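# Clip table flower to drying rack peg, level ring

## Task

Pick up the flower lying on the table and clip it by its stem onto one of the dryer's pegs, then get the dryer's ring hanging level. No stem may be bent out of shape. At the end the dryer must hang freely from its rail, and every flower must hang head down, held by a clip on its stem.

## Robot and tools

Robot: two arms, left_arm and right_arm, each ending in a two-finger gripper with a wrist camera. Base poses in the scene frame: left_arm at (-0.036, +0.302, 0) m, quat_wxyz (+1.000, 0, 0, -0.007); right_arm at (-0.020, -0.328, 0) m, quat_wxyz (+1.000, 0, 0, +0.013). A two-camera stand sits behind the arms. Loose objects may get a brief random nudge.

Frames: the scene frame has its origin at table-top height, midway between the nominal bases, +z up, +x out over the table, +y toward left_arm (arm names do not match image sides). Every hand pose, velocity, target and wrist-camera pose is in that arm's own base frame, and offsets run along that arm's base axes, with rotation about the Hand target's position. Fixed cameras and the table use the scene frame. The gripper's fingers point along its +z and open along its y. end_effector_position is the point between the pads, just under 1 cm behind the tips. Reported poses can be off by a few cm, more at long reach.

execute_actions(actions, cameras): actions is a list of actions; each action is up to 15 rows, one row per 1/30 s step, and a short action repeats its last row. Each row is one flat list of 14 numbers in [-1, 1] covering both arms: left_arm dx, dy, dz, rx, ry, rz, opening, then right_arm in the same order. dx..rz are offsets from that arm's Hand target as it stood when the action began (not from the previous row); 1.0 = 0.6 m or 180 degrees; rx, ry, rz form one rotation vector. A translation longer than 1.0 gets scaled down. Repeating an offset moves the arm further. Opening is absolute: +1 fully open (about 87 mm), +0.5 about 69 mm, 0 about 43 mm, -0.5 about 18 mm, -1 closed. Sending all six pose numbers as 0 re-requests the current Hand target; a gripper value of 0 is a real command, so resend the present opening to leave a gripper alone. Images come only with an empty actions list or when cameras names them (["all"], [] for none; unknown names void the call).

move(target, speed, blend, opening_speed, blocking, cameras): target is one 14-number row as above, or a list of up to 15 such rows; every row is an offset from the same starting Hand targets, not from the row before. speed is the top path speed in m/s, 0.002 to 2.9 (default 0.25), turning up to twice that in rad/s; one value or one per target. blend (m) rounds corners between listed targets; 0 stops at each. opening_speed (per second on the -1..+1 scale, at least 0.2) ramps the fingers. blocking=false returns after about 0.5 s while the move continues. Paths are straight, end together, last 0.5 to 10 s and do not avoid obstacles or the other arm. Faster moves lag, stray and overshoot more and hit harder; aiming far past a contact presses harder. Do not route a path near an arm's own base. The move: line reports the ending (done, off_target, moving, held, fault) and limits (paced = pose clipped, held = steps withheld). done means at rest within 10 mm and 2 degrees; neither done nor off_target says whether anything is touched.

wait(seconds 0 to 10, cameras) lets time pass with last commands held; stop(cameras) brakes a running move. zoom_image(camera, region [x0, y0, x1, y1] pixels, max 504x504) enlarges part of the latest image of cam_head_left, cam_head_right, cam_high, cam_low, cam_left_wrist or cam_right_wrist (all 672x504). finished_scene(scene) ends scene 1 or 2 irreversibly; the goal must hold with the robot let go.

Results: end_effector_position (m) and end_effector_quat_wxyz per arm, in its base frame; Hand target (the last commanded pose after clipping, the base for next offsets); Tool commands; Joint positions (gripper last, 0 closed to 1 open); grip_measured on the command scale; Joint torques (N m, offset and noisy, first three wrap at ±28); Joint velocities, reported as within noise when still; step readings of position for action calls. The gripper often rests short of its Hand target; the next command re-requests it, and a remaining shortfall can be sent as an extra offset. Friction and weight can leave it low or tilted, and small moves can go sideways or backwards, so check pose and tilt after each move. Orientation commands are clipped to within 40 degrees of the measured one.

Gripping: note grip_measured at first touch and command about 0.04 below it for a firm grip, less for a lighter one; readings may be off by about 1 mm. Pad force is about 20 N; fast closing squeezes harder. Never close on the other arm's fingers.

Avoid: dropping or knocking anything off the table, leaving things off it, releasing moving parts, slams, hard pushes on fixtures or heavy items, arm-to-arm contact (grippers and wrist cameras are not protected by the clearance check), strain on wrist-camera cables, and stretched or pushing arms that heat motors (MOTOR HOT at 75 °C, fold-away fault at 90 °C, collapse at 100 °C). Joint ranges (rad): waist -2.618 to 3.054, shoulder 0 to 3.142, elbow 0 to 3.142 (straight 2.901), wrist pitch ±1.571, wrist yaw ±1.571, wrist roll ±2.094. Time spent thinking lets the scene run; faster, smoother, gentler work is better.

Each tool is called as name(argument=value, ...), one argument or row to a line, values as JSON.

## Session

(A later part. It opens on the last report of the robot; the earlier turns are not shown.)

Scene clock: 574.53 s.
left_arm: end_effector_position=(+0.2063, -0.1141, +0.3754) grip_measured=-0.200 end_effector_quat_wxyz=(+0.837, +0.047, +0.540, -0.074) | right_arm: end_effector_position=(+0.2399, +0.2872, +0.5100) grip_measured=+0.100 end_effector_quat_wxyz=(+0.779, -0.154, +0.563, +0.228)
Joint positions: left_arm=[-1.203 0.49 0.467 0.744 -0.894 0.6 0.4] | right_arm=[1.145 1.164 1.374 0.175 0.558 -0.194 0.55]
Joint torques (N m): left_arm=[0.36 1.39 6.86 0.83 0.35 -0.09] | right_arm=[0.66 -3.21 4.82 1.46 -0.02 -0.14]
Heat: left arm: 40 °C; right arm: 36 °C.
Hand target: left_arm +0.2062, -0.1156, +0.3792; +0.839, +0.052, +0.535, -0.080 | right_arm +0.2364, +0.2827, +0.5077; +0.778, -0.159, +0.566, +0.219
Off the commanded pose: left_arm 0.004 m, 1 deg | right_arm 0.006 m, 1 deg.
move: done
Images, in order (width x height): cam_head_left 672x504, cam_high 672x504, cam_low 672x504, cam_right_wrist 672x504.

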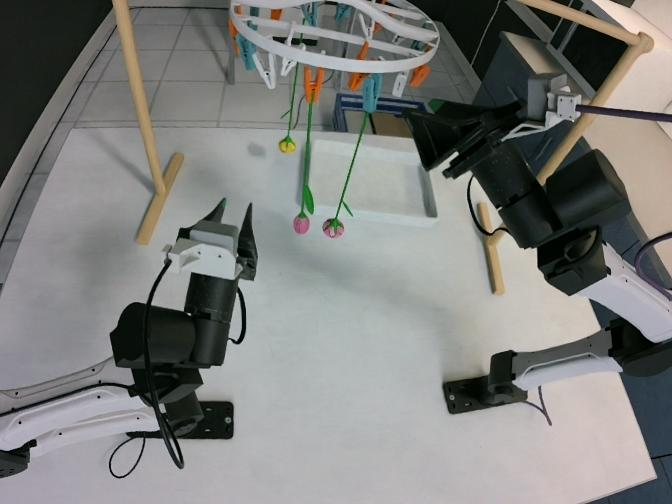

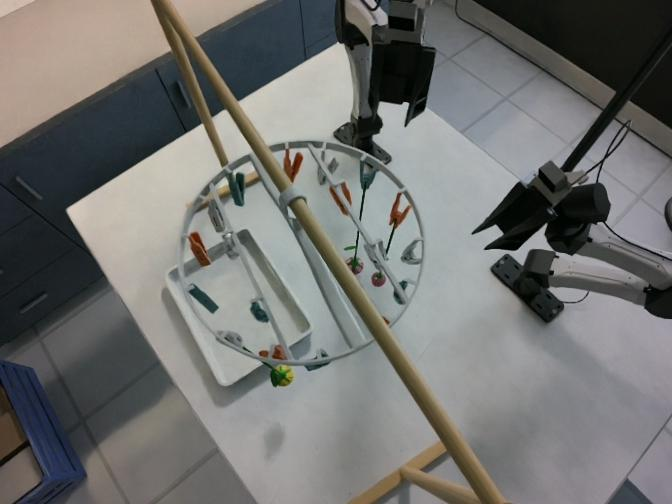

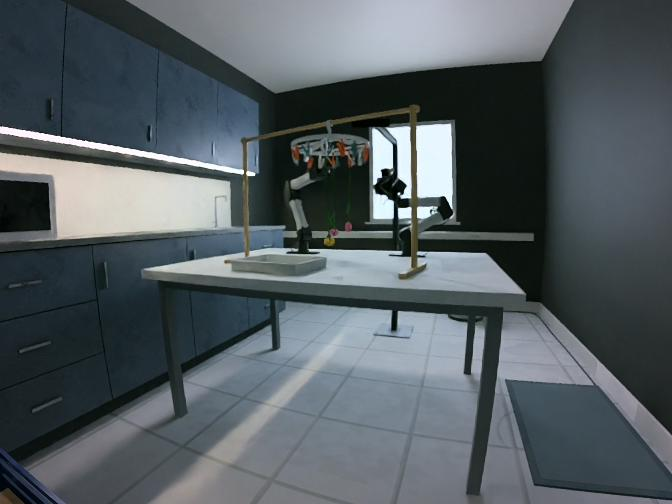

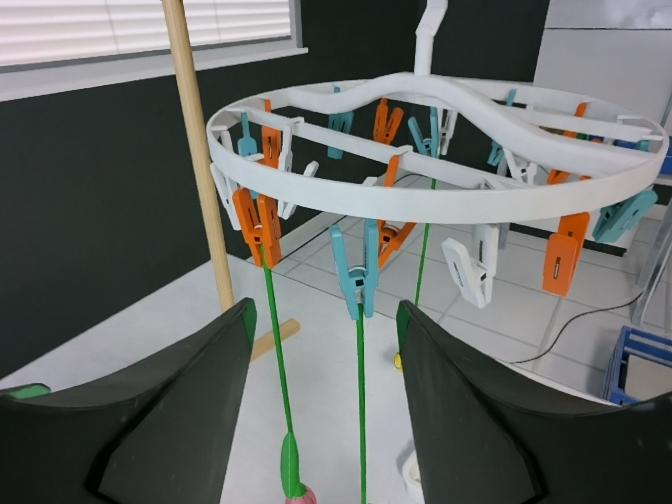

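zoom_image(
  camera="cam_right_wrist",
  region=[0, 0, 340, 254],
)

zoom_image(
  camera="cam_right_wrist",
  region=[332, 0, 672, 254],
)

zoom_image(
  camera="cam_right_wrist",
  region=[332, 250, 672, 504],
)

Scaled by 1.482 from the camera's 672x504 image, which has a finer 960x720 frame.

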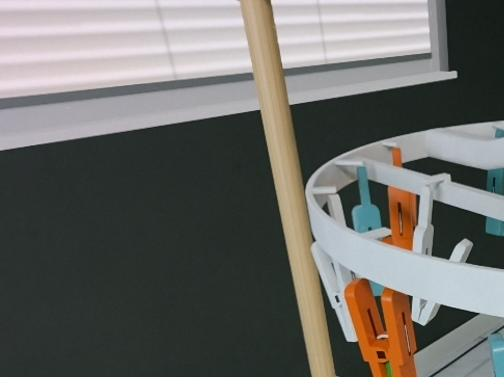

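Scaled by 1.482 from the camera's 672x504 image, which has a finer 960x720 frame.

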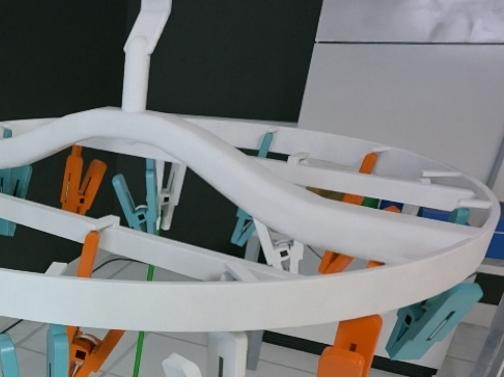

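Scaled by 1.482 from the camera's 672x504 image, which has a finer 960x720 frame.

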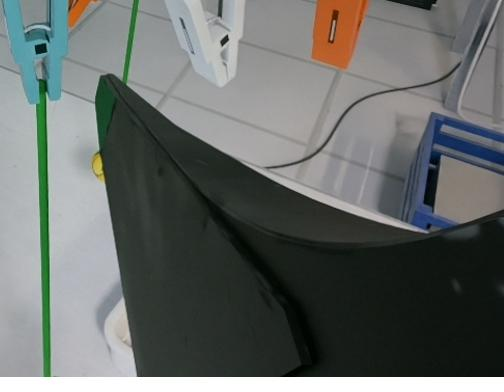

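zoom_image(
  camera="cam_low",
  region=[220, 100, 340, 190],
)

zoom_image(
  camera="cam_low",
  region=[220, 190, 340, 280],
)

zoom_image(
  camera="cam_low",
  region=[340, 95, 460, 185],
)

zoom_image(
  camera="cam_low",
  region=[340, 195, 460, 285],
)

Scaled by 4.200 from the camera's 672x504 image, which has a finer 960x720 frame.

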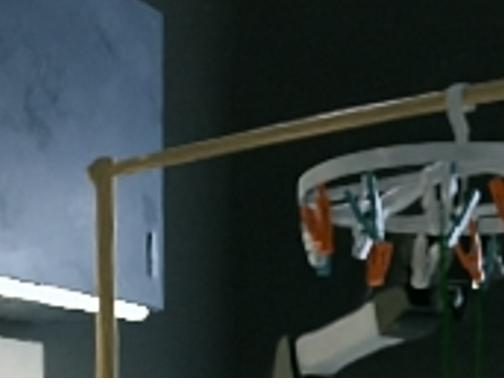

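Scaled by 4.200 from the camera's 672x504 image, which has a finer 960x720 frame.

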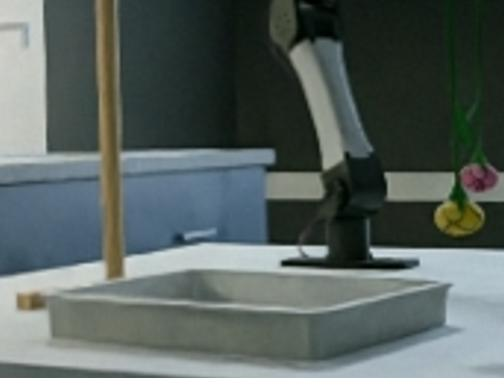

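Scaled by 4.200 from the camera's 672x504 image, which has a finer 960x720 frame.

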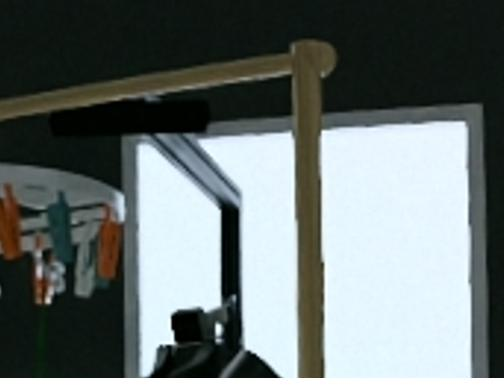

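Scaled by 4.200 from the camera's 672x504 image, which has a finer 960x720 frame.

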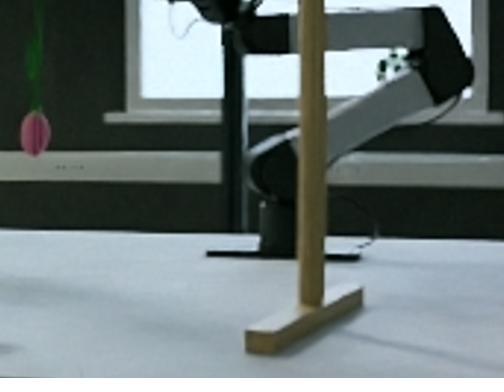

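zoom_image(
  camera="cam_low",
  region=[284, 125, 324, 155],
)

zoom_image(
  camera="cam_low",
  region=[336, 125, 376, 155],
)

Scaled by 12.600 from the camera's 672x504 image, which has a finer 960x720 frame.

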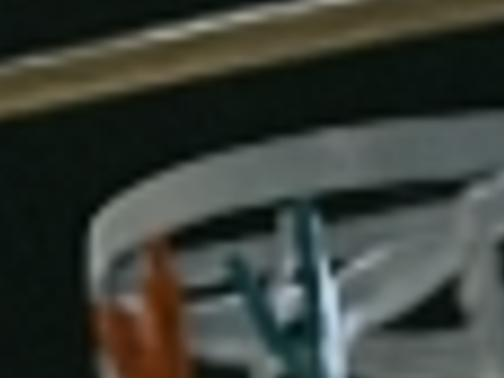

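Scaled by 12.600 from the camera's 672x504 image, which has a finer 960x720 frame.

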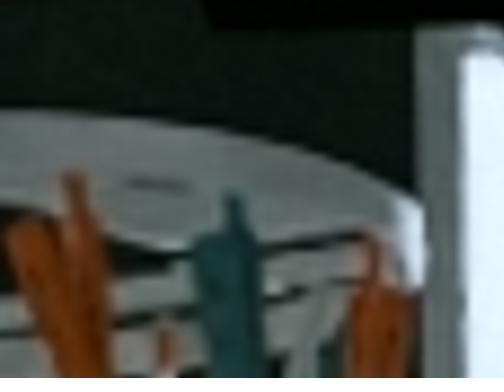

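finished_scene(
  scene=1,
)

The scene is finished: the task was done.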